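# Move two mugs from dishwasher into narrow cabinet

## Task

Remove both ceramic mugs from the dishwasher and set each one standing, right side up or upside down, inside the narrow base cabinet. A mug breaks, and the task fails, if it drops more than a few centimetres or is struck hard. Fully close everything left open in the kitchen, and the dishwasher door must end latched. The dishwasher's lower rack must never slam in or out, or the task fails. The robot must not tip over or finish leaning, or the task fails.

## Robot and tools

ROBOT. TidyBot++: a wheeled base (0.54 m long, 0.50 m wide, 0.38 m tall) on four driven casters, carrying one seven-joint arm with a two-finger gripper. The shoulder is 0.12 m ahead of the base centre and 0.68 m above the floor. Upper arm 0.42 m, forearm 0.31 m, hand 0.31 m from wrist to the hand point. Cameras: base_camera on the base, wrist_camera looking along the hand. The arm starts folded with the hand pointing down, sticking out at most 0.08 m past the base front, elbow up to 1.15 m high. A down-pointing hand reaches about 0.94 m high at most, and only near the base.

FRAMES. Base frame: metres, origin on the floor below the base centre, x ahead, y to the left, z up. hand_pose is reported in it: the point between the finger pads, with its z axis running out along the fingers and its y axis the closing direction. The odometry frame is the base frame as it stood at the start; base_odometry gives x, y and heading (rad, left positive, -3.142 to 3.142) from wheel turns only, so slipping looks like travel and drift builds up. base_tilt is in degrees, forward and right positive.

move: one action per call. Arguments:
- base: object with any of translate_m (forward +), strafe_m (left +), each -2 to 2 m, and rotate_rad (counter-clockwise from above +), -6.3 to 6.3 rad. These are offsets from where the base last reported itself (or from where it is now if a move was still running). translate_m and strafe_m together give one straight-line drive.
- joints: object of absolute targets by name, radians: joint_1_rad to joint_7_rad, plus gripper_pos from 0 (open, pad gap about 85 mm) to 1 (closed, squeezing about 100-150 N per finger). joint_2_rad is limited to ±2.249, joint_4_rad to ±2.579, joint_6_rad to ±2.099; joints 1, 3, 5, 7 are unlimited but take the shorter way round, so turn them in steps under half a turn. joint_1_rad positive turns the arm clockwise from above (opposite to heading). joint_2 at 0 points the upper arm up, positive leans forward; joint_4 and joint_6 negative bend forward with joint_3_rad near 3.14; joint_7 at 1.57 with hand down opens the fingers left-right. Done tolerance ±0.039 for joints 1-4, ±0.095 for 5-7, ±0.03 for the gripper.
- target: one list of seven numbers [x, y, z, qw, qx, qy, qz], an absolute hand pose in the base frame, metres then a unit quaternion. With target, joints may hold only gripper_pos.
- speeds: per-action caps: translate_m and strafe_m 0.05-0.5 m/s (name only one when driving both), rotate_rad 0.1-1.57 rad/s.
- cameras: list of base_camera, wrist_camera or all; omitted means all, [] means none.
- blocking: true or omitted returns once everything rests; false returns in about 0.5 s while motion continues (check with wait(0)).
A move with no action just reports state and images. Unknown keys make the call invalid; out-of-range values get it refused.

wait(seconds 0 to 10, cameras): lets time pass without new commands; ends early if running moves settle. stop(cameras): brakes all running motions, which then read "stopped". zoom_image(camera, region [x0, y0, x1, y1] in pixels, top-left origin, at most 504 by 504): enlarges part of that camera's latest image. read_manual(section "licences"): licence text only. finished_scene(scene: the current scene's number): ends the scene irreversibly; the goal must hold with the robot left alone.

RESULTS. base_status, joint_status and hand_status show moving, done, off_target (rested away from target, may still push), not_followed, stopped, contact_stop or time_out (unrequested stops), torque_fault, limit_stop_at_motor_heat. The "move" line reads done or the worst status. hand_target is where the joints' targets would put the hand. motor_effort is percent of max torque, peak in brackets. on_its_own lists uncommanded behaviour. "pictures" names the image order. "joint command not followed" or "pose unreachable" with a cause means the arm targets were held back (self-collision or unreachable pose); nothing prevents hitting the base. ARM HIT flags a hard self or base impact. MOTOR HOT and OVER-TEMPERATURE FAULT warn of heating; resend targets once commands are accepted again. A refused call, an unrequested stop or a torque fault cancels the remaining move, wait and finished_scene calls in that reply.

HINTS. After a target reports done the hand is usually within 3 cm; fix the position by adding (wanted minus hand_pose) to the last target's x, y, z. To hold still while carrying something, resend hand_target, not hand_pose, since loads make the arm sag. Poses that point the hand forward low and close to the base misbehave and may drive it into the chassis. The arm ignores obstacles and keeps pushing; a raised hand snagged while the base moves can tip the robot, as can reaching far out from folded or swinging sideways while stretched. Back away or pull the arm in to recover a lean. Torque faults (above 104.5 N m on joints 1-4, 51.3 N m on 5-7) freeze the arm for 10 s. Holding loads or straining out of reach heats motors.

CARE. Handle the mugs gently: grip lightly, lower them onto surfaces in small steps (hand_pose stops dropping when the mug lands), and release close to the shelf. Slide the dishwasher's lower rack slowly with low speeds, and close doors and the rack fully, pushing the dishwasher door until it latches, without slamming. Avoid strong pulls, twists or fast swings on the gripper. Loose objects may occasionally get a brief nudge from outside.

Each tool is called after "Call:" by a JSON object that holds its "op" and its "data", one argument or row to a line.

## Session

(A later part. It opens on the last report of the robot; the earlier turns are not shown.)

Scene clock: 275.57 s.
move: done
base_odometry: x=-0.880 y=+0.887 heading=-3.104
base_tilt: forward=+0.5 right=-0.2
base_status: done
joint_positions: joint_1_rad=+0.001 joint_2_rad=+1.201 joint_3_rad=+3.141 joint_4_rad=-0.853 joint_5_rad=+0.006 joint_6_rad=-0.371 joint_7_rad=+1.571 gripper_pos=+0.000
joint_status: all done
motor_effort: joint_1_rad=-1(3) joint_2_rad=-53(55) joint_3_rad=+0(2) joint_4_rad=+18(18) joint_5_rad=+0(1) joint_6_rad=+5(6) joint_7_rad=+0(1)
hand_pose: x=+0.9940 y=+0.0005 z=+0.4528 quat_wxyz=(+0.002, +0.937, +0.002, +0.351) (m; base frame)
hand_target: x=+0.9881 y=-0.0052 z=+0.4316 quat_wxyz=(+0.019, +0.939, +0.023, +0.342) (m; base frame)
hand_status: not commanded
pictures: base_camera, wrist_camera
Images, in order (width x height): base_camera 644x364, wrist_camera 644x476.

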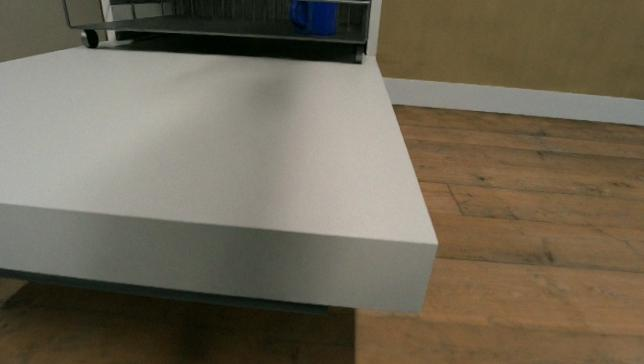

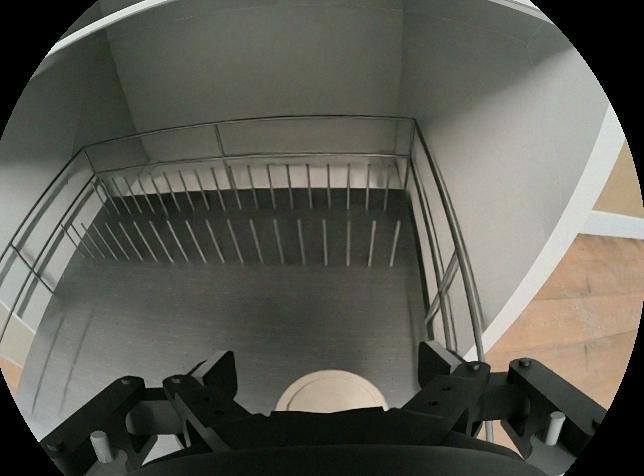

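Call:
{"op": "move", "data": {
  "base": {"strafe_m": -0.003},
  "joints": {"joint_2_rad": 1.33, "joint_4_rad": -0.835, "joint_6_rad": -0.28},
  "cameras": []
}}

Call:
{"op": "move", "data": {
  "joints": {"joint_2_rad": 1.4126, "joint_4_rad": -0.817, "joint_6_rad": -0.214}
}}

Scene clock: 280.97 s.
move: done
base_odometry: x=-0.880 y=+0.890 heading=-3.104
base_tilt: forward=+0.6 right=-0.2
base_status: done
joint_positions: joint_1_rad=+0.000 joint_2_rad=+1.328 joint_3_rad=+3.141 joint_4_rad=-0.833 joint_5_rad=+0.006 joint_6_rad=-0.324 joint_7_rad=+1.571 gripper_pos=+0.000
joint_status: all done
motor_effort: joint_1_rad=-1(5) joint_2_rad=-53(58) joint_3_rad=+0(1) joint_4_rad=+16(19) joint_5_rad=+0(1) joint_6_rad=+5(6) joint_7_rad=+1(1)
hand_pose: x=+0.9786 y=+0.0010 z=+0.3611 quat_wxyz=(+0.001, +0.947, +0.002, +0.322) (m; base frame)
hand_target: x=+0.9879 y=-0.0038 z=+0.3675 quat_wxyz=(+0.018, +0.940, +0.024, +0.341) (m; base frame)
hand_status: not commanded
pictures: none
No camera images: "cameras" was empty.

Scene clock: 282.07 s.
move: done
base_odometry: x=-0.880 y=+0.890 heading=-3.103
base_tilt: forward=+0.6 right=-0.2
base_status: not commanded
joint_positions: joint_1_rad=+0.000 joint_2_rad=+1.376 joint_3_rad=+3.141 joint_4_rad=-0.810 joint_5_rad=+0.006 joint_6_rad=-0.256 joint_7_rad=+1.571 gripper_pos=+0.000
joint_status: all done
motor_effort: joint_1_rad=-1(2) joint_2_rad=-51(54) joint_3_rad=+0(1) joint_4_rad=+15(17) joint_5_rad=+0(1) joint_6_rad=+4(5) joint_7_rad=+0(1)
hand_pose: x=+0.9892 y=+0.0011 z=+0.3441 quat_wxyz=(+0.001, +0.939, +0.002, +0.343) (m; base frame)
hand_target: x=+0.9832 y=-0.0026 z=+0.3172 quat_wxyz=(+0.016, +0.939, +0.025, +0.342) (m; base frame)
hand_status: not commanded
pictures: base_camera, wrist_camera
Images, in order (width x height): base_camera 644x364, wrist_camera 644x476.

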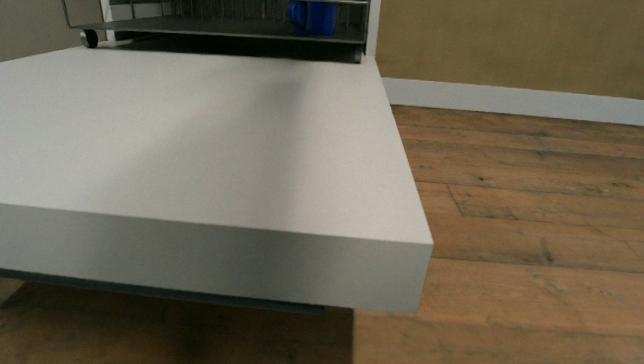

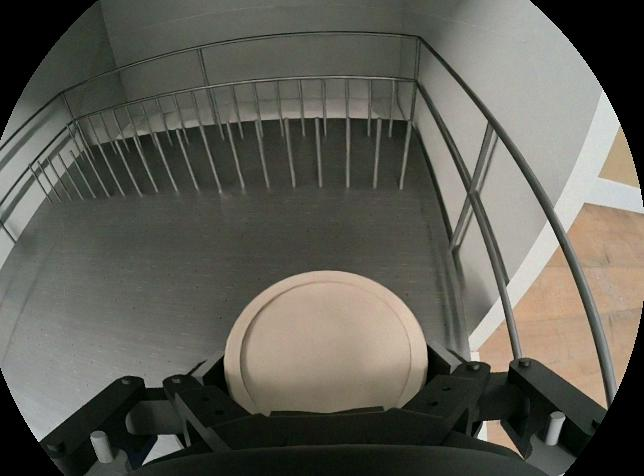

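Call:
{"op": "move", "data": {
  "joints": {"joint_2_rad": 1.43, "joint_4_rad": -0.812, "joint_6_rad": -0.2}
}}

Scene clock: 286.07 s.
move: off_target
base_odometry: x=-0.880 y=+0.890 heading=-3.103
base_tilt: forward=+0.5 right=-0.2
base_status: not commanded
joint_positions: joint_1_rad=+0.000 joint_2_rad=+1.384 joint_3_rad=+3.141 joint_4_rad=-0.803 joint_5_rad=+0.006 joint_6_rad=-0.238 joint_7_rad=+1.571 gripper_pos=+0.000
joint_status: joint_2_rad off_target (ended at +1.384, target +1.430); the others done
motor_effort: joint_1_rad=-1(2) joint_2_rad=-50(50) joint_3_rad=+0(1) joint_4_rad=+14(15) joint_5_rad=+0(1) joint_6_rad=+3(5) joint_7_rad=+0(1)
hand_pose: x=+0.9937 y=+0.0011 z=+0.3437 quat_wxyz=(+0.001, +0.936, +0.002, +0.351) (m; base frame)
hand_target: x=+0.9823 y=-0.0024 z=+0.3072 quat_wxyz=(+0.016, +0.939, +0.026, +0.343) (m; base frame)
hand_status: not commanded
pictures: base_camera, wrist_camera
Images, in order (width x height): base_camera 644x364, wrist_camera 644x476.

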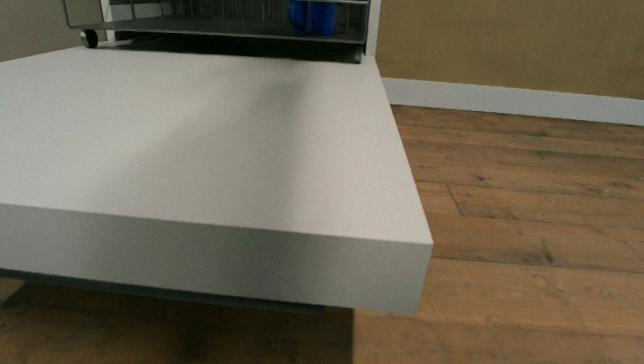

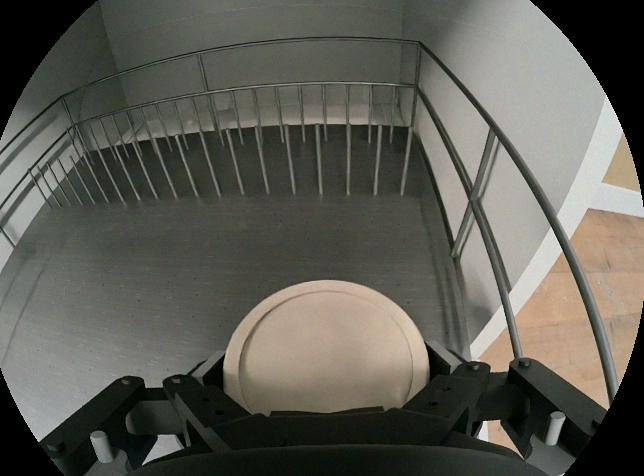

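Call:
{"op": "zoom_image", "data": {
  "camera": "wrist_camera",
  "region": [180, 270, 480, 470]
}}

Call:
{"op": "zoom_image", "data": {
  "camera": "base_camera",
  "region": [240, 0, 400, 80]
}}

Scaled by 1.680.

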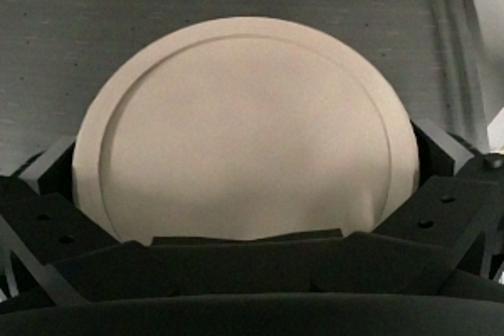

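Scaled by 3.150.

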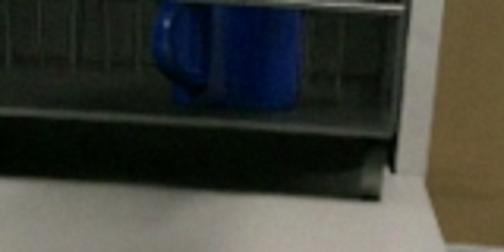

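Call:
{"op": "move", "data": {
  "joints": {"joint_2_rad": 1.445, "joint_4_rad": -0.818, "joint_6_rad": -0.22}
}}

Scene clock: 303.57 s.
move: off_target
base_odometry: x=-0.880 y=+0.890 heading=-3.103
base_tilt: forward=+0.5 right=-0.2
base_status: not commanded
joint_positions: joint_1_rad=+0.000 joint_2_rad=+1.385 joint_3_rad=+3.141 joint_4_rad=-0.802 joint_5_rad=+0.006 joint_6_rad=-0.238 joint_7_rad=+1.571 gripper_pos=+0.000
joint_status: joint_2_rad off_target (ended at +1.385, target +1.445); the others done
motor_effort: joint_1_rad=-1(2) joint_2_rad=-47(49) joint_3_rad=+0(0) joint_4_rad=+13(15) joint_5_rad=+0(0) joint_6_rad=+3(4) joint_7_rad=+0(1)
hand_pose: x=+0.9938 y=+0.0011 z=+0.3434 quat_wxyz=(+0.001, +0.936, +0.002, +0.351) (m; base frame)
hand_target: x=+0.9690 y=-0.0027 z=+0.2878 quat_wxyz=(+0.016, +0.946, +0.026, +0.323) (m; base frame)
hand_status: not commanded
pictures: base_camera, wrist_camera
Images, in order (width x height): base_camera 644x364, wrist_camera 644x476.

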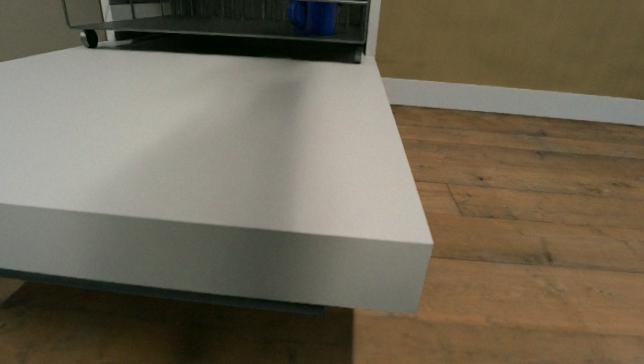

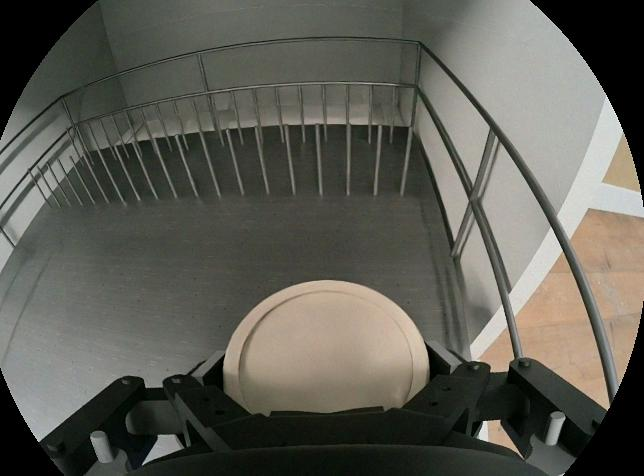

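Call:
{"op": "move", "data": {
  "joints": {"joint_2_rad": 1.40, "joint_4_rad": -0.812, "joint_6_rad": -0.2, "gripper_pos": 0.13}
}}

Scene clock: 313.17 s.
move: done
base_odometry: x=-0.880 y=+0.890 heading=-3.104
base_tilt: forward=+0.5 right=-0.2
base_status: not commanded
joint_positions: joint_1_rad=+0.000 joint_2_rad=+1.384 joint_3_rad=+3.141 joint_4_rad=-0.802 joint_5_rad=+0.006 joint_6_rad=-0.237 joint_7_rad=+1.571 gripper_pos=+0.104
joint_status: all done
motor_effort: joint_1_rad=-2(2) joint_2_rad=-51(54) joint_3_rad=+0(1) joint_4_rad=+16(18) joint_5_rad=+0(1) joint_6_rad=+4(6) joint_7_rad=+0(1)
hand_pose: x=+0.9944 y=+0.0011 z=+0.3447 quat_wxyz=(+0.001, +0.936, +0.002, +0.352) (m; base frame)
hand_target: x=+0.9931 y=-0.0024 z=+0.3333 quat_wxyz=(+0.016, +0.934, +0.025, +0.357) (m; base frame)
hand_status: not commanded
pictures: base_camera, wrist_camera
Images, in order (width x height): base_camera 644x364, wrist_camera 644x476.

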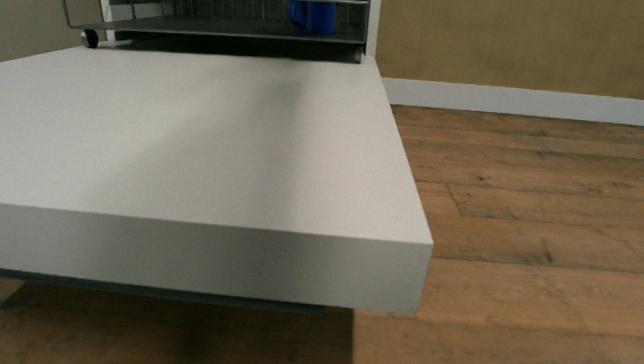

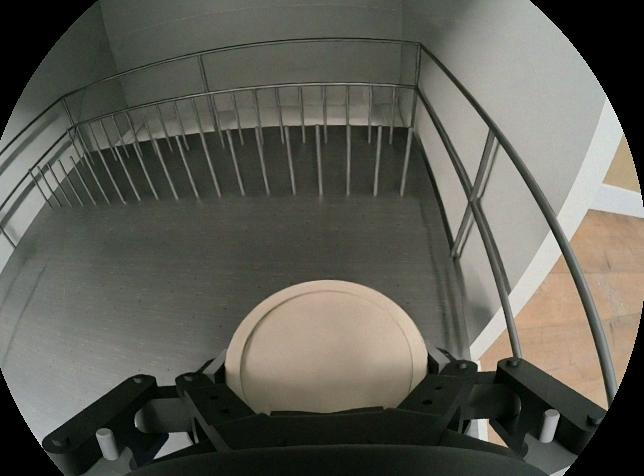

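Call:
{"op": "move", "data": {
  "joints": {"gripper_pos": 0.5},
  "cameras": []
}}

Call:
{"op": "move", "data": {
  "joints": {"joint_2_rad": 1.335, "joint_4_rad": -0.812, "joint_6_rad": -0.26}
}}

Scene clock: 322.67 s.
move: off_target
base_odometry: x=-0.880 y=+0.890 heading=-3.104
base_tilt: forward=+0.5 right=-0.2
base_status: not commanded
joint_positions: joint_1_rad=+0.000 joint_2_rad=+1.384 joint_3_rad=+3.141 joint_4_rad=-0.802 joint_5_rad=+0.006 joint_6_rad=-0.237 joint_7_rad=+1.571 gripper_pos=+0.104
joint_status: gripper_pos off_target (ended at +0.104, target +0.500)
motor_effort: joint_1_rad=-2(2) joint_2_rad=-52(52) joint_3_rad=+0(1) joint_4_rad=+15(15) joint_5_rad=+1(1) joint_6_rad=+4(4) joint_7_rad=+0(1)
hand_pose: x=+0.9944 y=+0.0011 z=+0.3447 quat_wxyz=(+0.001, +0.936, +0.002, +0.352) (m; base frame)
hand_target: x=+0.9931 y=-0.0024 z=+0.3333 quat_wxyz=(+0.016, +0.934, +0.025, +0.357) (m; base frame)
hand_status: not commanded
pictures: none
No camera images: "cameras" was empty.

Scene clock: 323.47 s.
move: off_target
base_odometry: x=-0.880 y=+0.890 heading=-3.104
base_tilt: forward=+0.5 right=-0.3
base_status: not commanded
joint_positions: joint_1_rad=+0.000 joint_2_rad=+1.377 joint_3_rad=+3.141 joint_4_rad=-0.805 joint_5_rad=+0.006 joint_6_rad=-0.250 joint_7_rad=+1.571 gripper_pos=+0.104
joint_status: joint_2_rad off_target (ended at +1.377, target +1.335); the others done
motor_effort: joint_1_rad=-1(2) joint_2_rad=-58(58) joint_3_rad=+0(0) joint_4_rad=+19(19) joint_5_rad=+0(0) joint_6_rad=+6(7) joint_7_rad=+0(1)
hand_pose: x=+0.9919 y=+0.0011 z=+0.3458 quat_wxyz=(+0.001, +0.938, +0.002, +0.347) (m; base frame)
hand_target: x=+1.0004 y=-0.0035 z=+0.3779 quat_wxyz=(+0.018, +0.933, +0.024, +0.359) (m; base frame)
hand_status: not commanded
pictures: base_camera, wrist_camera
Images, in order (width x height): base_camera 644x364, wrist_camera 644x476.

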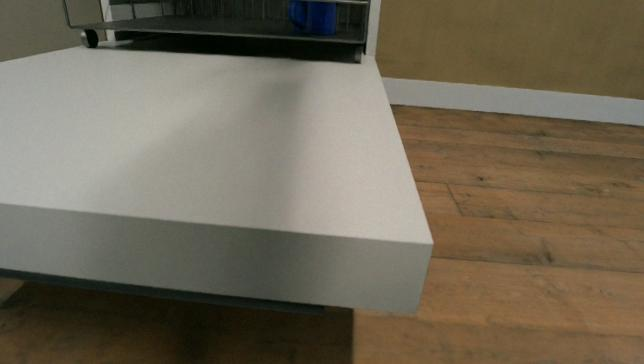

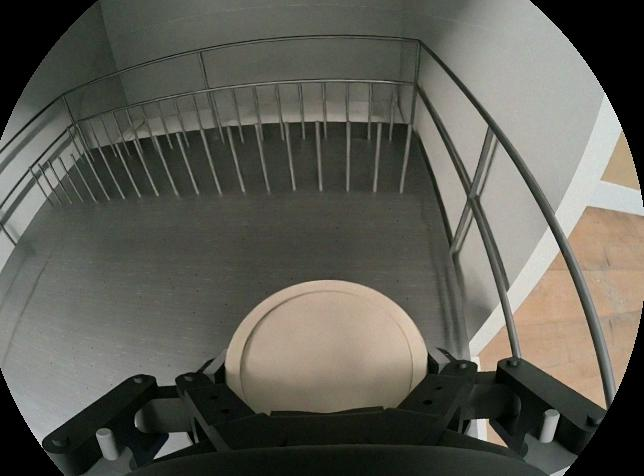

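Call:
{"op": "move", "data": {
  "joints": {"joint_2_rad": 1.255, "joint_4_rad": -0.90, "joint_6_rad": -0.13}
}}

Scene clock: 329.37 s.
move: done
base_odometry: x=-0.880 y=+0.890 heading=-3.104
base_tilt: forward=+0.5 right=-0.2
base_status: not commanded
joint_positions: joint_1_rad=+0.000 joint_2_rad=+1.291 joint_3_rad=+3.141 joint_4_rad=-0.895 joint_5_rad=+0.006 joint_6_rad=-0.185 joint_7_rad=+1.571 gripper_pos=+0.104
joint_status: all done
motor_effort: joint_1_rad=-1(1) joint_2_rad=-58(61) joint_3_rad=+0(1) joint_4_rad=+19(20) joint_5_rad=+0(0) joint_6_rad=+7(8) joint_7_rad=+1(1)
hand_pose: x=+0.9968 y=+0.0012 z=+0.3929 quat_wxyz=(+0.001, +0.927, +0.002, +0.375) (m; base frame)
hand_target: x=+1.0164 y=-0.0011 z=+0.4352 quat_wxyz=(+0.016, +0.909, +0.026, +0.415) (m; base frame)
hand_status: not commanded
pictures: base_camera, wrist_camera
Images, in order (width x height): base_camera 644x364, wrist_camera 644x476.

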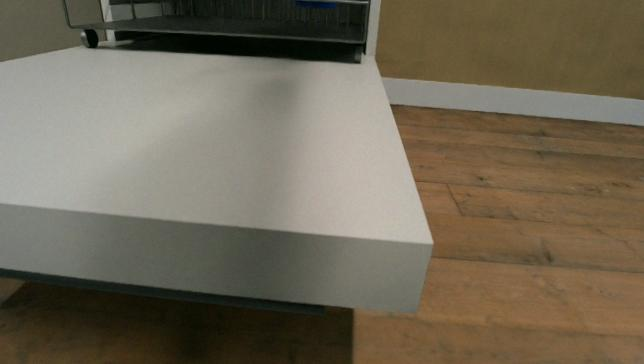

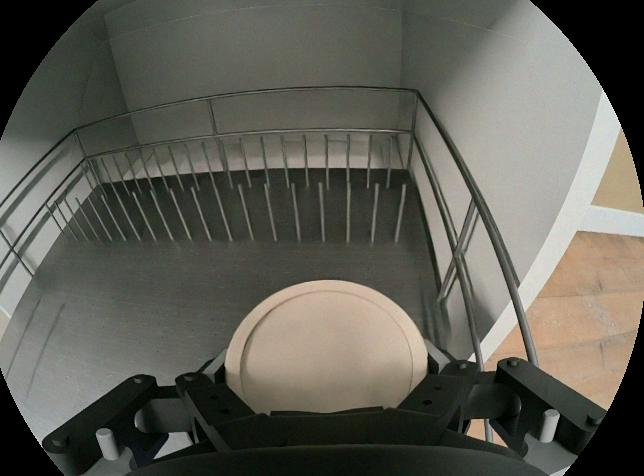

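Call:
{"op": "move", "data": {
  "joints": {"joint_2_rad": 1.18, "joint_4_rad": -1.08, "joint_6_rad": -0.01}
}}

Call:
{"op": "move", "data": {
  "joints": {"joint_2_rad": 1.10, "joint_4_rad": -1.25, "joint_6_rad": 0.14}
}}

Scene clock: 332.23 s.
move: off_target
base_odometry: x=-0.880 y=+0.890 heading=-3.104
base_tilt: forward=+0.5 right=-0.2
base_status: not commanded
joint_positions: joint_1_rad=+0.000 joint_2_rad=+1.227 joint_3_rad=+3.141 joint_4_rad=-1.071 joint_5_rad=+0.006 joint_6_rad=-0.072 joint_7_rad=+1.571 gripper_pos=+0.104
joint_status: joint_2_rad off_target (ended at +1.227, target +1.180); the others done
motor_effort: joint_1_rad=-1(1) joint_2_rad=-55(58) joint_3_rad=+0(0) joint_4_rad=+18(19) joint_5_rad=+0(1) joint_6_rad=+7(8) joint_7_rad=+0(1)
hand_pose: x=+0.9669 y=+0.0014 z=+0.3916 quat_wxyz=(+0.001, +0.927, +0.002, +0.376) (m; base frame)
hand_target: x=+0.9889 y=+0.0012 z=+0.4418 quat_wxyz=(+0.013, +0.906, +0.027, +0.422) (m; base frame)
hand_status: not commanded
pictures: base_camera, wrist_camera
Images, in order (width x height): base_camera 644x364, wrist_camera 644x476.

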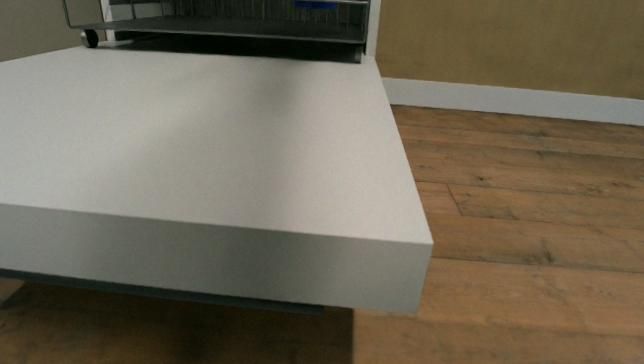

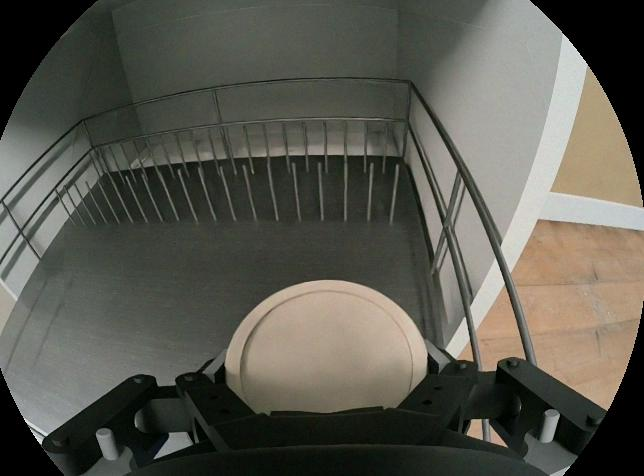

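Scene clock: 333.37 s.
move: off_target
base_odometry: x=-0.880 y=+0.890 heading=-3.103
base_tilt: forward=+0.5 right=-0.2
base_status: not commanded
joint_positions: joint_1_rad=+0.000 joint_2_rad=+1.153 joint_3_rad=+3.141 joint_4_rad=-1.242 joint_5_rad=+0.006 joint_6_rad=+0.073 joint_7_rad=+1.571 gripper_pos=+0.105
joint_status: joint_2_rad off_target (ended at +1.153, target +1.100); the others done
motor_effort: joint_1_rad=-1(1) joint_2_rad=-57(59) joint_3_rad=+0(1) joint_4_rad=+18(19) joint_5_rad=+0(1) joint_6_rad=+8(8) joint_7_rad=+1(1)
hand_pose: x=+0.9444 y=+0.0017 z=+0.4090 quat_wxyz=(+0.001, +0.917, +0.003, +0.398) (m; base frame)
hand_target: x=+0.9674 y=+0.0040 z=+0.4660 quat_wxyz=(+0.010, +0.893, +0.029, +0.449) (m; base frame)
hand_status: not commanded
pictures: base_camera, wrist_camera
Images, in order (width x height): base_camera 644x364, wrist_camera 644x476.

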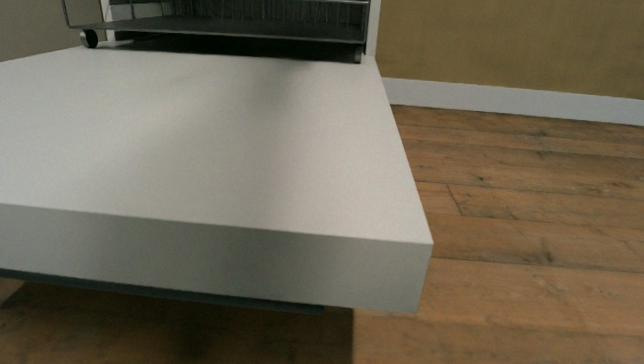

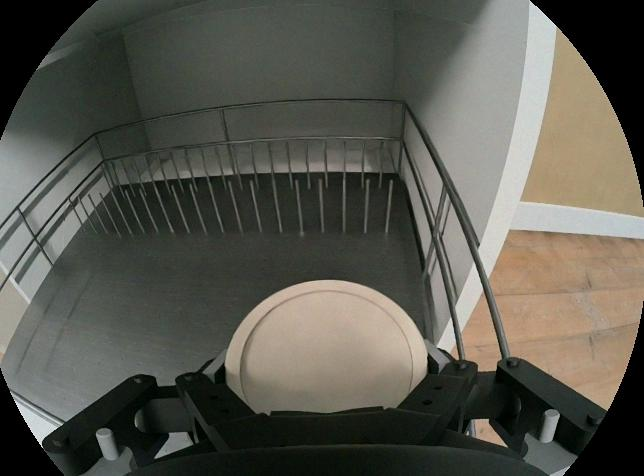

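Call:
{"op": "move", "data": {
  "joints": {"joint_2_rad": 0.99, "joint_4_rad": -1.40, "joint_6_rad": 0.28}
}}

Call:
{"op": "move", "data": {
  "joints": {"joint_2_rad": 0.86, "joint_4_rad": -1.58, "joint_6_rad": 0.30}
}}

Scene clock: 336.47 s.
move: done
base_odometry: x=-0.880 y=+0.890 heading=-3.103
base_tilt: forward=+0.5 right=-0.1
base_status: not commanded
joint_positions: joint_1_rad=-0.001 joint_2_rad=+1.014 joint_3_rad=+3.141 joint_4_rad=-1.399 joint_5_rad=+0.006 joint_6_rad=+0.223 joint_7_rad=+1.571 gripper_pos=+0.105
joint_status: all done
motor_effort: joint_1_rad=-1(2) joint_2_rad=-51(62) joint_3_rad=+1(2) joint_4_rad=+17(20) joint_5_rad=+0(1) joint_6_rad=+8(11) joint_7_rad=+1(1)
hand_pose: x=+0.9391 y=+0.0033 z=+0.4891 quat_wxyz=(+0.000, +0.889, +0.003, +0.458) (m; base frame)
hand_target: x=+0.9524 y=+0.0065 z=+0.5231 quat_wxyz=(+0.007, +0.869, +0.029, +0.493) (m; base frame)
hand_status: not commanded
pictures: base_camera, wrist_camera
Images, in order (width x height): base_camera 644x364, wrist_camera 644x476.

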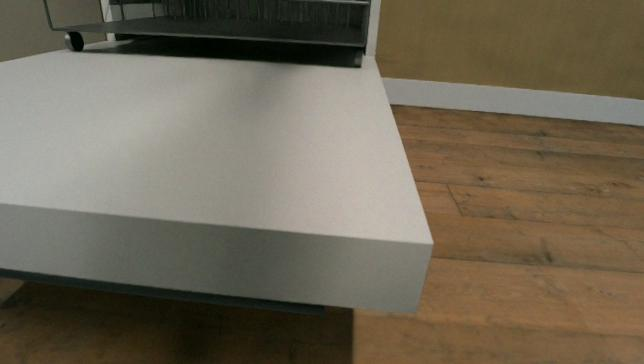

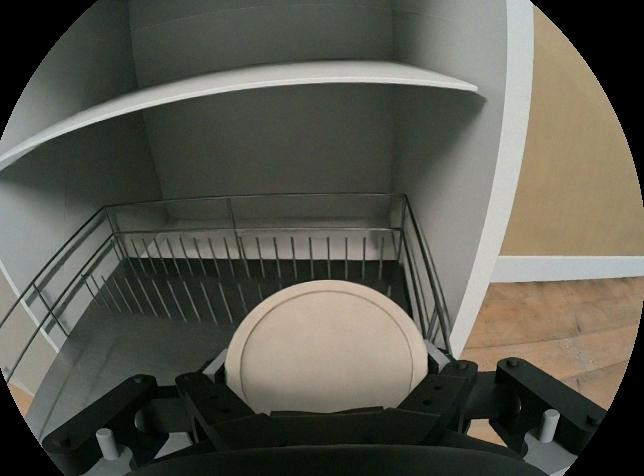

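Scene clock: 337.73 s.
move: done
base_odometry: x=-0.880 y=+0.890 heading=-3.104
base_tilt: forward=+0.6 right=-0.2
base_status: not commanded
joint_positions: joint_1_rad=-0.001 joint_2_rad=+0.898 joint_3_rad=+3.141 joint_4_rad=-1.573 joint_5_rad=+0.006 joint_6_rad=+0.239 joint_7_rad=+1.571 gripper_pos=+0.105
joint_status: all done
motor_effort: joint_1_rad=-1(1) joint_2_rad=-48(52) joint_3_rad=+0(1) joint_4_rad=+16(17) joint_5_rad=+0(1) joint_6_rad=+8(9) joint_7_rad=+0(1)
hand_pose: x=+0.8890 y=+0.0033 z=+0.5063 quat_wxyz=(+0.000, +0.898, +0.004, +0.439) (m; base frame)
hand_target: x=+0.9028 y=+0.0069 z=+0.5483 quat_wxyz=(+0.006, +0.877, +0.029, +0.480) (m; base frame)
hand_status: not commanded
pictures: base_camera, wrist_camera
Images, in order (width x height): base_camera 644x364, wrist_camera 644x476.

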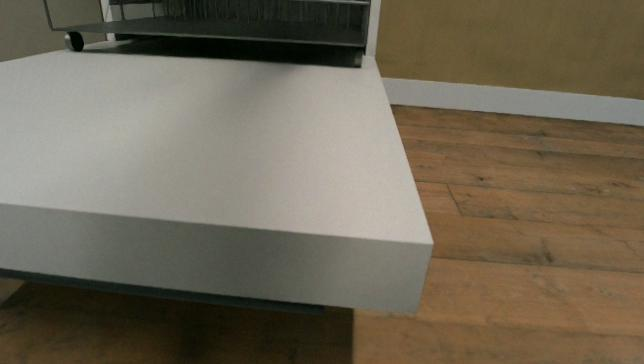

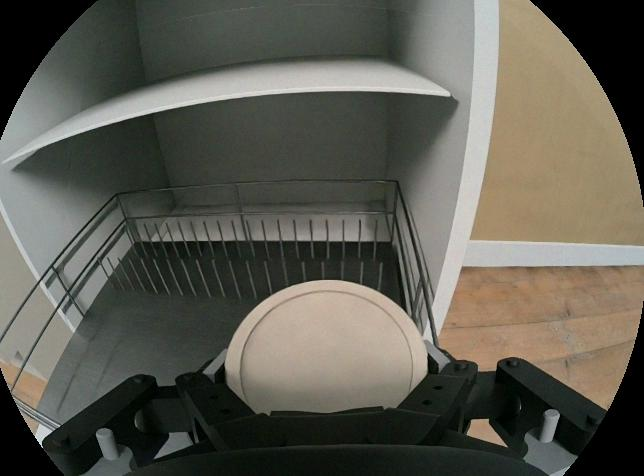

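Call:
{"op": "move", "data": {
  "base": {"translate_m": -0.12},
  "speeds": {"translate_m": 0.12}
}}

Scene clock: 343.63 s.
move: done
base_odometry: x=-0.760 y=+0.894 heading=-3.104
base_tilt: forward=+0.5 right=-0.2
base_status: done
joint_positions: joint_1_rad=-0.001 joint_2_rad=+0.898 joint_3_rad=+3.141 joint_4_rad=-1.578 joint_5_rad=+0.006 joint_6_rad=+0.241 joint_7_rad=+1.571 gripper_pos=+0.105
joint_status: not commanded
motor_effort: joint_1_rad=-1(2) joint_2_rad=-48(49) joint_3_rad=+0(1) joint_4_rad=+16(18) joint_5_rad=+0(1) joint_6_rad=+8(9) joint_7_rad=+0(1)
hand_pose: x=+0.8874 y=+0.0034 z=+0.5050 quat_wxyz=(+0.000, +0.899, +0.004, +0.438) (m; base frame)
hand_target: x=+0.9028 y=+0.0069 z=+0.5483 quat_wxyz=(+0.006, +0.877, +0.029, +0.480) (m; base frame)
hand_status: not commanded
pictures: base_camera, wrist_camera
Images, in order (width x height): base_camera 644x364, wrist_camera 644x476.

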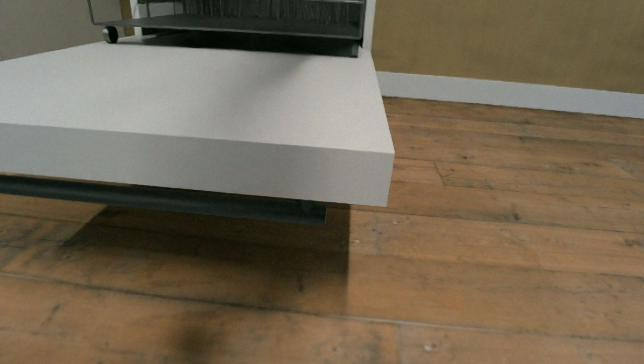

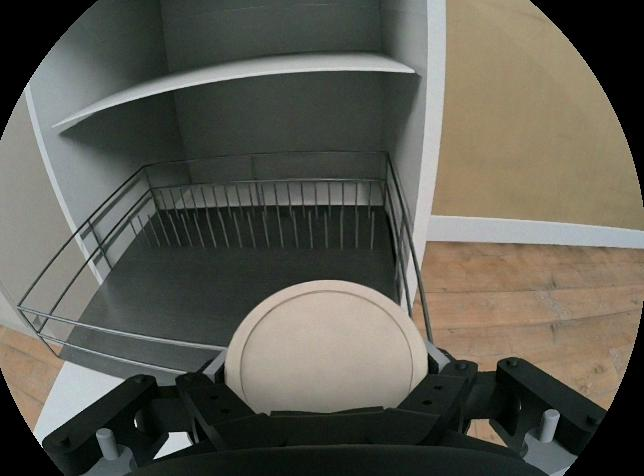

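Call:
{"op": "move", "data": {
  "base": {"translate_m": -0.33},
  "speeds": {"translate_m": 0.3},
  "cameras": []
}}

Call:
{"op": "move", "data": {
  "joints": {"joint_2_rad": 0.5, "joint_4_rad": -2.0, "joint_6_rad": 0.15},
  "cameras": []
}}

Call:
{"op": "move", "data": {
  "joints": {"joint_2_rad": 0.26, "joint_4_rad": -2.22, "joint_6_rad": 0.13},
  "base": {"rotate_rad": -1.634},
  "speeds": {"rotate_rad": 0.7}
}}

Scene clock: 350.07 s.
move: done
base_odometry: x=-0.430 y=+0.907 heading=-3.104
base_tilt: forward=+0.5 right=-0.3
base_status: done
joint_positions: joint_1_rad=-0.001 joint_2_rad=+0.897 joint_3_rad=+3.141 joint_4_rad=-1.580 joint_5_rad=+0.006 joint_6_rad=+0.244 joint_7_rad=+1.571 gripper_pos=+0.105
joint_status: not commanded
motor_effort: joint_1_rad=-1(2) joint_2_rad=-48(49) joint_3_rad=+0(1) joint_4_rad=+16(18) joint_5_rad=+0(1) joint_6_rad=+8(9) joint_7_rad=+0(1)
hand_pose: x=+0.8872 y=+0.0034 z=+0.5052 quat_wxyz=(+0.000, +0.899, +0.004, +0.439) (m; base frame)
hand_target: x=+0.9028 y=+0.0069 z=+0.5483 quat_wxyz=(+0.006, +0.877, +0.029, +0.480) (m; base frame)
hand_status: not commanded
pictures: none
No camera images: "cameras" was empty.

Scene clock: 351.67 s.
move: done
base_odometry: x=-0.430 y=+0.907 heading=-3.104
base_tilt: forward=+0.5 right=-0.2
base_status: not commanded
joint_positions: joint_1_rad=-0.001 joint_2_rad=+0.535 joint_3_rad=+3.141 joint_4_rad=-1.992 joint_5_rad=+0.006 joint_6_rad=+0.186 joint_7_rad=+1.571 gripper_pos=+0.105
joint_status: all done
motor_effort: joint_1_rad=-1(1) joint_2_rad=-36(49) joint_3_rad=+0(1) joint_4_rad=+14(17) joint_5_rad=+0(1) joint_6_rad=+7(9) joint_7_rad=+0(1)
hand_pose: x=+0.7384 y=+0.0031 z=+0.5702 quat_wxyz=(+0.000, +0.921, +0.004, +0.390) (m; base frame)
hand_target: x=+0.7302 y=+0.0041 z=+0.5804 quat_wxyz=(+0.007, +0.922, +0.029, +0.385) (m; base frame)
hand_status: not commanded
pictures: none
No camera images: "cameras" was empty.

Scene clock: 354.73 s.
move: done
base_odometry: x=-0.430 y=+0.907 heading=+1.546
base_tilt: forward=+0.5 right=-0.2
base_status: done
joint_positions: joint_1_rad=+0.004 joint_2_rad=+0.291 joint_3_rad=+3.141 joint_4_rad=-2.210 joint_5_rad=+0.006 joint_6_rad=+0.167 joint_7_rad=+1.571 gripper_pos=+0.105
joint_status: all done
motor_effort: joint_1_rad=-1(4) joint_2_rad=-27(37) joint_3_rad=+1(4) joint_4_rad=+15(16) joint_5_rad=+0(1) joint_6_rad=+7(8) joint_7_rad=+0(1)
hand_pose: x=+0.6524 y=-0.0001 z=+0.6175 quat_wxyz=(+0.001, +0.920, +0.001, +0.393) (m; base frame)
hand_target: x=+0.6417 y=+0.0038 z=+0.6216 quat_wxyz=(+0.008, +0.922, +0.029, +0.385) (m; base frame)
hand_status: not commanded
pictures: base_camera, wrist_camera
Images, in order (width x height): base_camera 644x364, wrist_camera 644x476.

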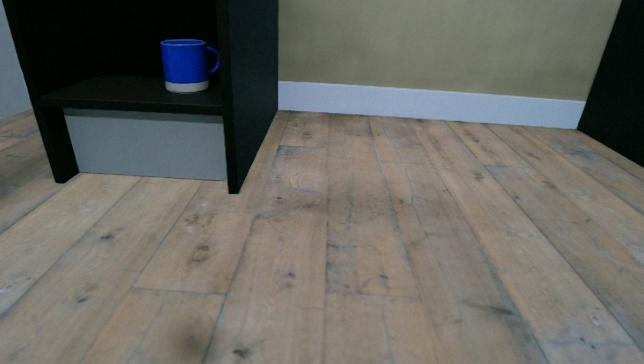

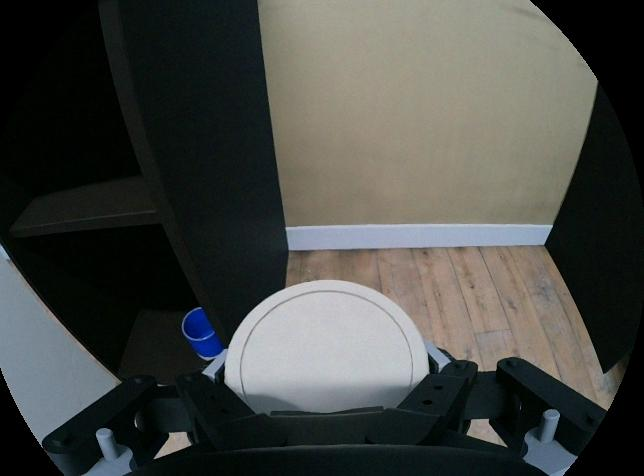

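Call:
{"op": "move", "data": {
  "base": {"translate_m": -0.12, "strafe_m": 0.356},
  "speeds": {"translate_m": 0.3},
  "cameras": []
}}

Call:
{"op": "move", "data": {
  "joints": {"joint_1_rad": 0, "joint_2_rad": 1.162, "joint_4_rad": -1.824, "joint_6_rad": 0.58}
}}

Scene clock: 360.13 s.
move: done
base_odometry: x=-0.789 y=+0.796 heading=+1.545
base_tilt: forward=+0.5 right=-0.2
base_status: done
joint_positions: joint_1_rad=+0.001 joint_2_rad=+0.291 joint_3_rad=+3.141 joint_4_rad=-2.212 joint_5_rad=+0.006 joint_6_rad=+0.165 joint_7_rad=+1.571 gripper_pos=+0.105
joint_status: not commanded
motor_effort: joint_1_rad=-1(4) joint_2_rad=-28(28) joint_3_rad=+1(3) joint_4_rad=+15(16) joint_5_rad=+0(1) joint_6_rad=+7(8) joint_7_rad=+0(1)
hand_pose: x=+0.6511 y=+0.0016 z=+0.6163 quat_wxyz=(+0.001, +0.920, +0.003, +0.391) (m; base frame)
hand_target: x=+0.6417 y=+0.0038 z=+0.6216 quat_wxyz=(+0.008, +0.922, +0.029, +0.385) (m; base frame)
hand_status: not commanded
pictures: none
No camera images: "cameras" was empty.

Scene clock: 362.37 s.
move: done
base_odometry: x=-0.789 y=+0.796 heading=+1.545
base_tilt: forward=+0.5 right=-0.2
base_status: not commanded
joint_positions: joint_1_rad=+0.001 joint_2_rad=+1.162 joint_3_rad=+3.141 joint_4_rad=-1.841 joint_5_rad=+0.006 joint_6_rad=+0.519 joint_7_rad=+1.571 gripper_pos=+0.105
joint_status: all done
motor_effort: joint_1_rad=-1(3) joint_2_rad=-43(46) joint_3_rad=+0(1) joint_4_rad=+6(16) joint_5_rad=+0(1) joint_6_rad=+6(8) joint_7_rad=+0(1)
hand_pose: x=+0.7383 y=+0.0022 z=+0.2910 quat_wxyz=(-0.001, +0.947, +0.003, +0.322) (m; base frame)
hand_target: x=+0.7624 y=+0.0116 z=+0.3076 quat_wxyz=(-0.006, +0.933, +0.029, +0.359) (m; base frame)
hand_status: not commanded
pictures: base_camera, wrist_camera
Images, in order (width x height): base_camera 644x364, wrist_camera 644x476.

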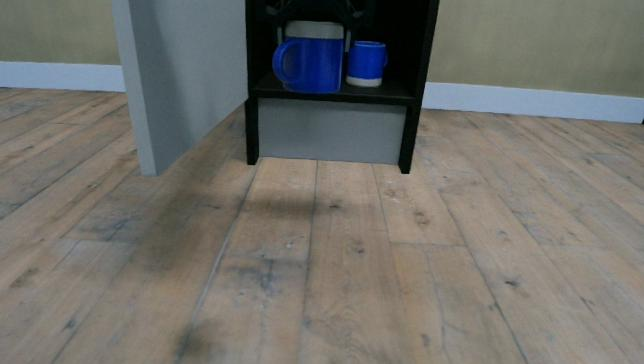

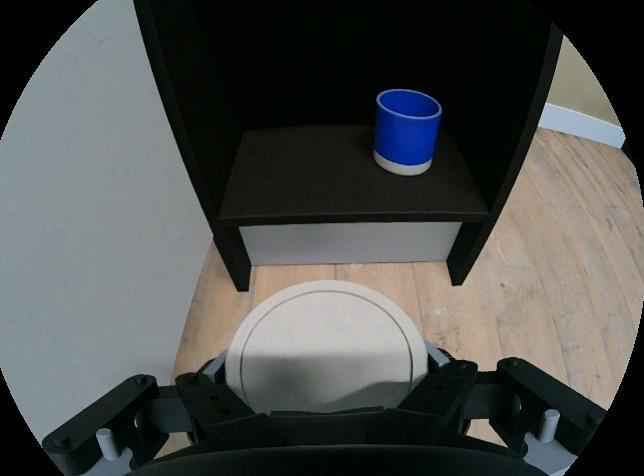

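Call:
{"op": "move", "data": {
  "base": {"translate_m": 0.15, "strafe_m": 0.014},
  "speeds": {"translate_m": 0.2},
  "joints": {"joint_6_rad": 0.63}
}}

Call:
{"op": "move", "data": {
  "base": {"translate_m": 0.14},
  "speeds": {"translate_m": 0.12}
}}

Scene clock: 369.93 s.
move: done
base_odometry: x=-0.800 y=+0.946 heading=+1.546
base_tilt: forward=+0.6 right=-0.2
base_status: done
joint_positions: joint_1_rad=+0.001 joint_2_rad=+1.165 joint_3_rad=+3.141 joint_4_rad=-1.833 joint_5_rad=+0.006 joint_6_rad=+0.577 joint_7_rad=+1.571 gripper_pos=+0.105
joint_status: all done
motor_effort: joint_1_rad=-1(3) joint_2_rad=-44(45) joint_3_rad=+0(1) joint_4_rad=+7(10) joint_5_rad=+0(1) joint_6_rad=+6(8) joint_7_rad=+0(1)
hand_pose: x=+0.7563 y=+0.0022 z=+0.3031 quat_wxyz=(-0.001, +0.936, +0.002, +0.353) (m; base frame)
hand_target: x=+0.7736 y=+0.0123 z=+0.3184 quat_wxyz=(-0.007, +0.923, +0.029, +0.383) (m; base frame)
hand_status: not commanded
pictures: base_camera, wrist_camera
Images, in order (width x height): base_camera 644x364, wrist_camera 644x476.

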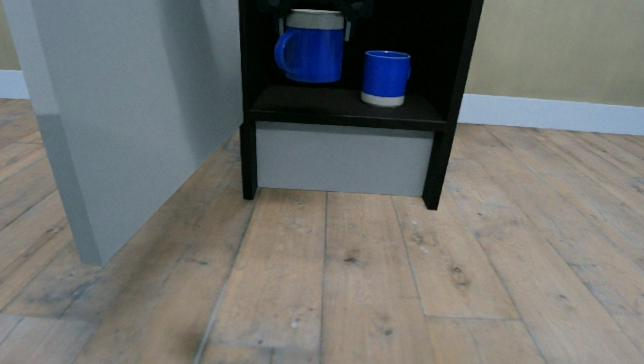

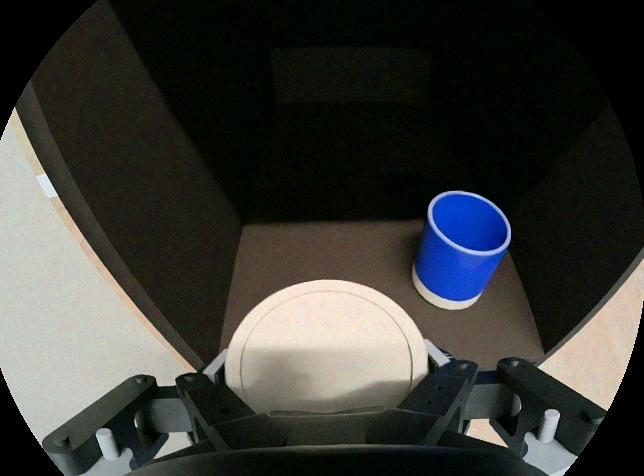

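Scene clock: 371.70 s.
move: done
base_odometry: x=-0.796 y=+1.087 heading=+1.546
base_tilt: forward=+0.5 right=-0.2
base_status: done
joint_positions: joint_1_rad=+0.001 joint_2_rad=+1.165 joint_3_rad=+3.141 joint_4_rad=-1.830 joint_5_rad=+0.006 joint_6_rad=+0.578 joint_7_rad=+1.571 gripper_pos=+0.105
joint_status: not commanded
motor_effort: joint_1_rad=-1(2) joint_2_rad=-43(44) joint_3_rad=+0(1) joint_4_rad=+6(8) joint_5_rad=+0(1) joint_6_rad=+7(7) joint_7_rad=-1(1)
hand_pose: x=+0.7577 y=+0.0022 z=+0.3037 quat_wxyz=(-0.001, +0.935, +0.002, +0.354) (m; base frame)
hand_target: x=+0.7736 y=+0.0123 z=+0.3184 quat_wxyz=(-0.007, +0.923, +0.029, +0.383) (m; base frame)
hand_status: not commanded
pictures: base_camera, wrist_camera
Images, in order (width x height): base_camera 644x364, wrist_camera 644x476.

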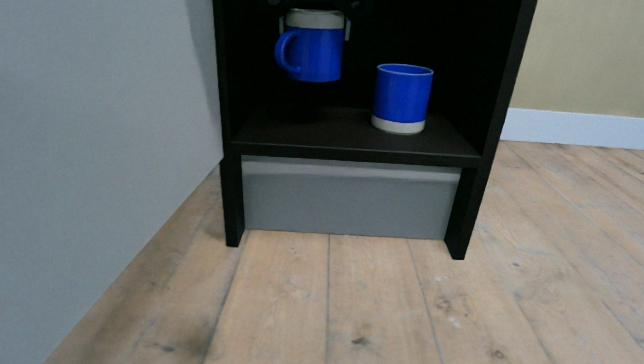

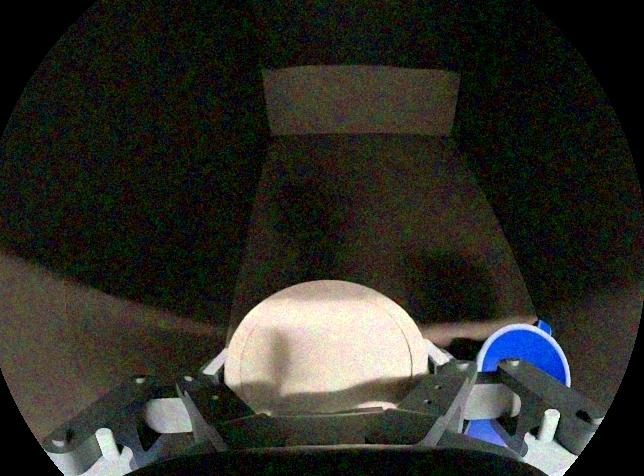

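Call:
{"op": "move", "data": {
  "joints": {"joint_2_rad": 1.259, "joint_4_rad": -1.779, "joint_6_rad": 0.682}
}}

Scene clock: 375.47 s.
move: done
base_odometry: x=-0.796 y=+1.087 heading=+1.546
base_tilt: forward=+0.5 right=-0.2
base_status: not commanded
joint_positions: joint_1_rad=+0.001 joint_2_rad=+1.266 joint_3_rad=+3.141 joint_4_rad=-1.791 joint_5_rad=+0.006 joint_6_rad=+0.625 joint_7_rad=+1.571 gripper_pos=+0.105
joint_status: all done
motor_effort: joint_1_rad=-1(1) joint_2_rad=-44(47) joint_3_rad=+0(0) joint_4_rad=+6(7) joint_5_rad=+0(1) joint_6_rad=+6(8) joint_7_rad=+0(1)
hand_pose: x=+0.7495 y=+0.0023 z=+0.2585 quat_wxyz=(-0.001, +0.938, +0.002, +0.347) (m; base frame)
hand_target: x=+0.7718 y=+0.0131 z=+0.2781 quat_wxyz=(-0.009, +0.923, +0.029, +0.383) (m; base frame)
hand_status: not commanded
pictures: base_camera, wrist_camera
Images, in order (width x height): base_camera 644x364, wrist_camera 644x476.

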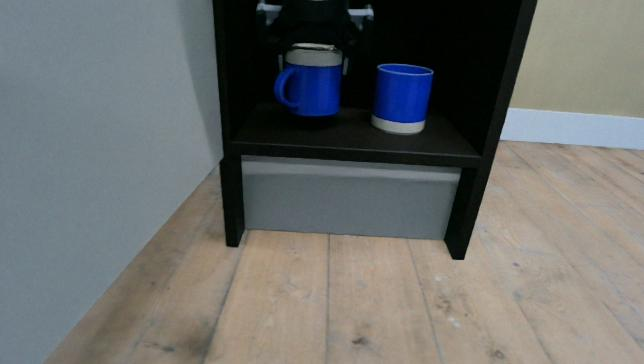

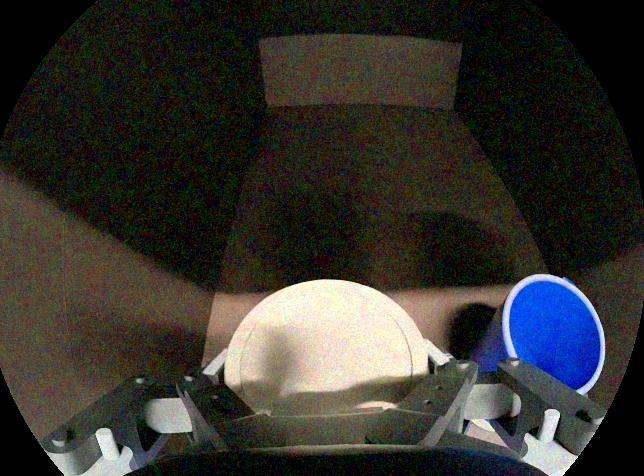

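Call:
{"op": "move", "data": {
  "joints": {"joint_2_rad": 1.281, "joint_4_rad": -1.769, "joint_6_rad": 0.694},
  "cameras": []
}}

Call:
{"op": "move", "data": {
  "joints": {"joint_2_rad": 1.298, "joint_4_rad": -1.761, "joint_6_rad": 0.703}
}}

Call:
{"op": "move", "data": {
  "joints": {"joint_2_rad": 1.315, "joint_4_rad": -1.753, "joint_6_rad": 0.712}
}}

Scene clock: 377.90 s.
move: done
base_odometry: x=-0.796 y=+1.087 heading=+1.546
base_tilt: forward=+0.5 right=-0.2
base_status: not commanded
joint_positions: joint_1_rad=+0.001 joint_2_rad=+1.279 joint_3_rad=+3.141 joint_4_rad=-1.783 joint_5_rad=+0.006 joint_6_rad=+0.637 joint_7_rad=+1.571 gripper_pos=+0.105
joint_status: all done
motor_effort: joint_1_rad=-1(1) joint_2_rad=-44(45) joint_3_rad=+0(0) joint_4_rad=+6(6) joint_5_rad=+0(1) joint_6_rad=+6(7) joint_7_rad=+0(1)
hand_pose: x=+0.7514 y=+0.0023 z=+0.2545 quat_wxyz=(-0.001, +0.937, +0.002, +0.351) (m; base frame)
hand_target: x=+0.7707 y=+0.0133 z=+0.2689 quat_wxyz=(-0.009, +0.923, +0.029, +0.383) (m; base frame)
hand_status: not commanded
pictures: none
No camera images: "cameras" was empty.

Scene clock: 378.53 s.
move: done
base_odometry: x=-0.796 y=+1.087 heading=+1.546
base_tilt: forward=+0.5 right=-0.2
base_status: not commanded
joint_positions: joint_1_rad=+0.001 joint_2_rad=+1.294 joint_3_rad=+3.141 joint_4_rad=-1.775 joint_5_rad=+0.006 joint_6_rad=+0.646 joint_7_rad=+1.571 gripper_pos=+0.105
joint_status: all done
motor_effort: joint_1_rad=-1(1) joint_2_rad=-44(45) joint_3_rad=+0(0) joint_4_rad=+5(6) joint_5_rad=+0(1) joint_6_rad=+6(7) joint_7_rad=+1(1)
hand_pose: x=+0.7510 y=+0.0023 z=+0.2486 quat_wxyz=(-0.001, +0.936, +0.002, +0.351) (m; base frame)
hand_target: x=+0.7699 y=+0.0134 z=+0.2618 quat_wxyz=(-0.009, +0.923, +0.029, +0.383) (m; base frame)
hand_status: not commanded
pictures: base_camera, wrist_camera
Images, in order (width x height): base_camera 644x364, wrist_camera 644x476.

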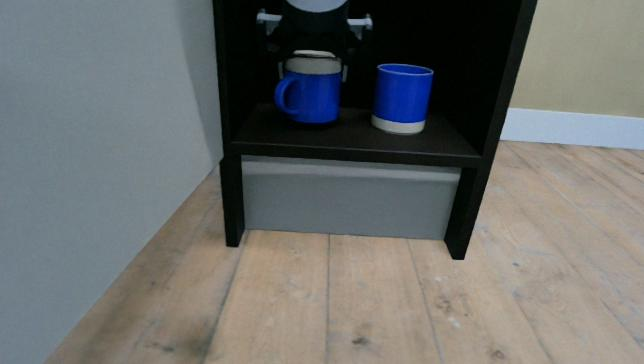

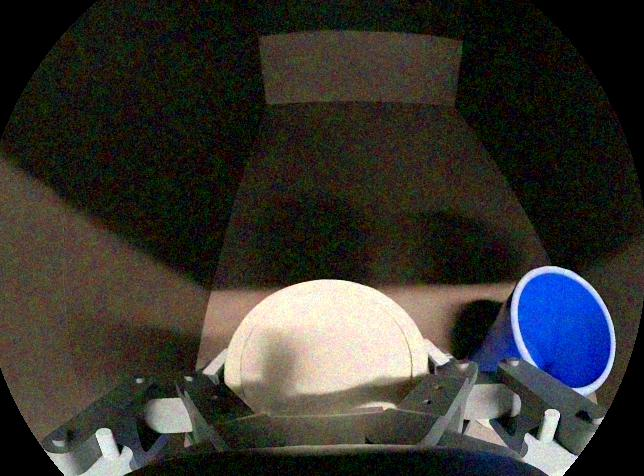

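Scene clock: 379.20 s.
move: done
base_odometry: x=-0.796 y=+1.087 heading=+1.546
base_tilt: forward=+0.5 right=-0.2
base_status: not commanded
joint_positions: joint_1_rad=+0.001 joint_2_rad=+1.311 joint_3_rad=+3.141 joint_4_rad=-1.767 joint_5_rad=+0.006 joint_6_rad=+0.655 joint_7_rad=+1.571 gripper_pos=+0.105
joint_status: all done
motor_effort: joint_1_rad=-1(1) joint_2_rad=-43(45) joint_3_rad=+0(0) joint_4_rad=+5(6) joint_5_rad=+1(1) joint_6_rad=+6(7) joint_7_rad=+0(1)
hand_pose: x=+0.7502 y=+0.0023 z=+0.2416 quat_wxyz=(-0.001, +0.936, +0.002, +0.351) (m; base frame)
hand_target: x=+0.7690 y=+0.0135 z=+0.2547 quat_wxyz=(-0.009, +0.923, +0.029, +0.383) (m; base frame)
hand_status: not commanded
pictures: base_camera, wrist_camera
Images, in order (width x height): base_camera 644x364, wrist_camera 644x476.

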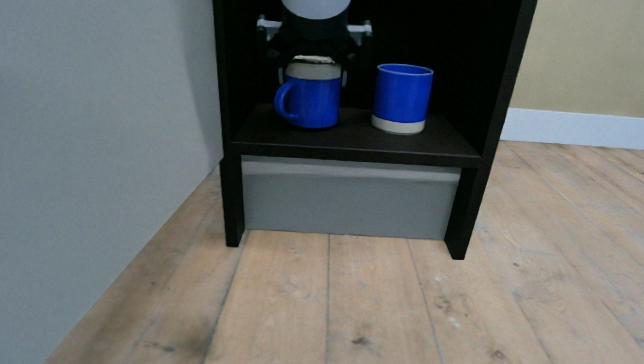

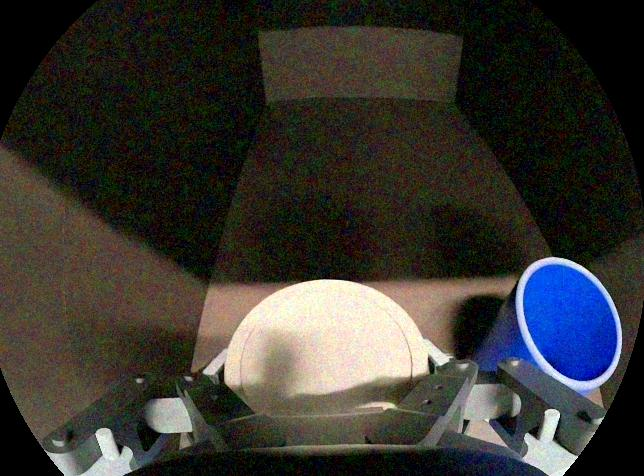

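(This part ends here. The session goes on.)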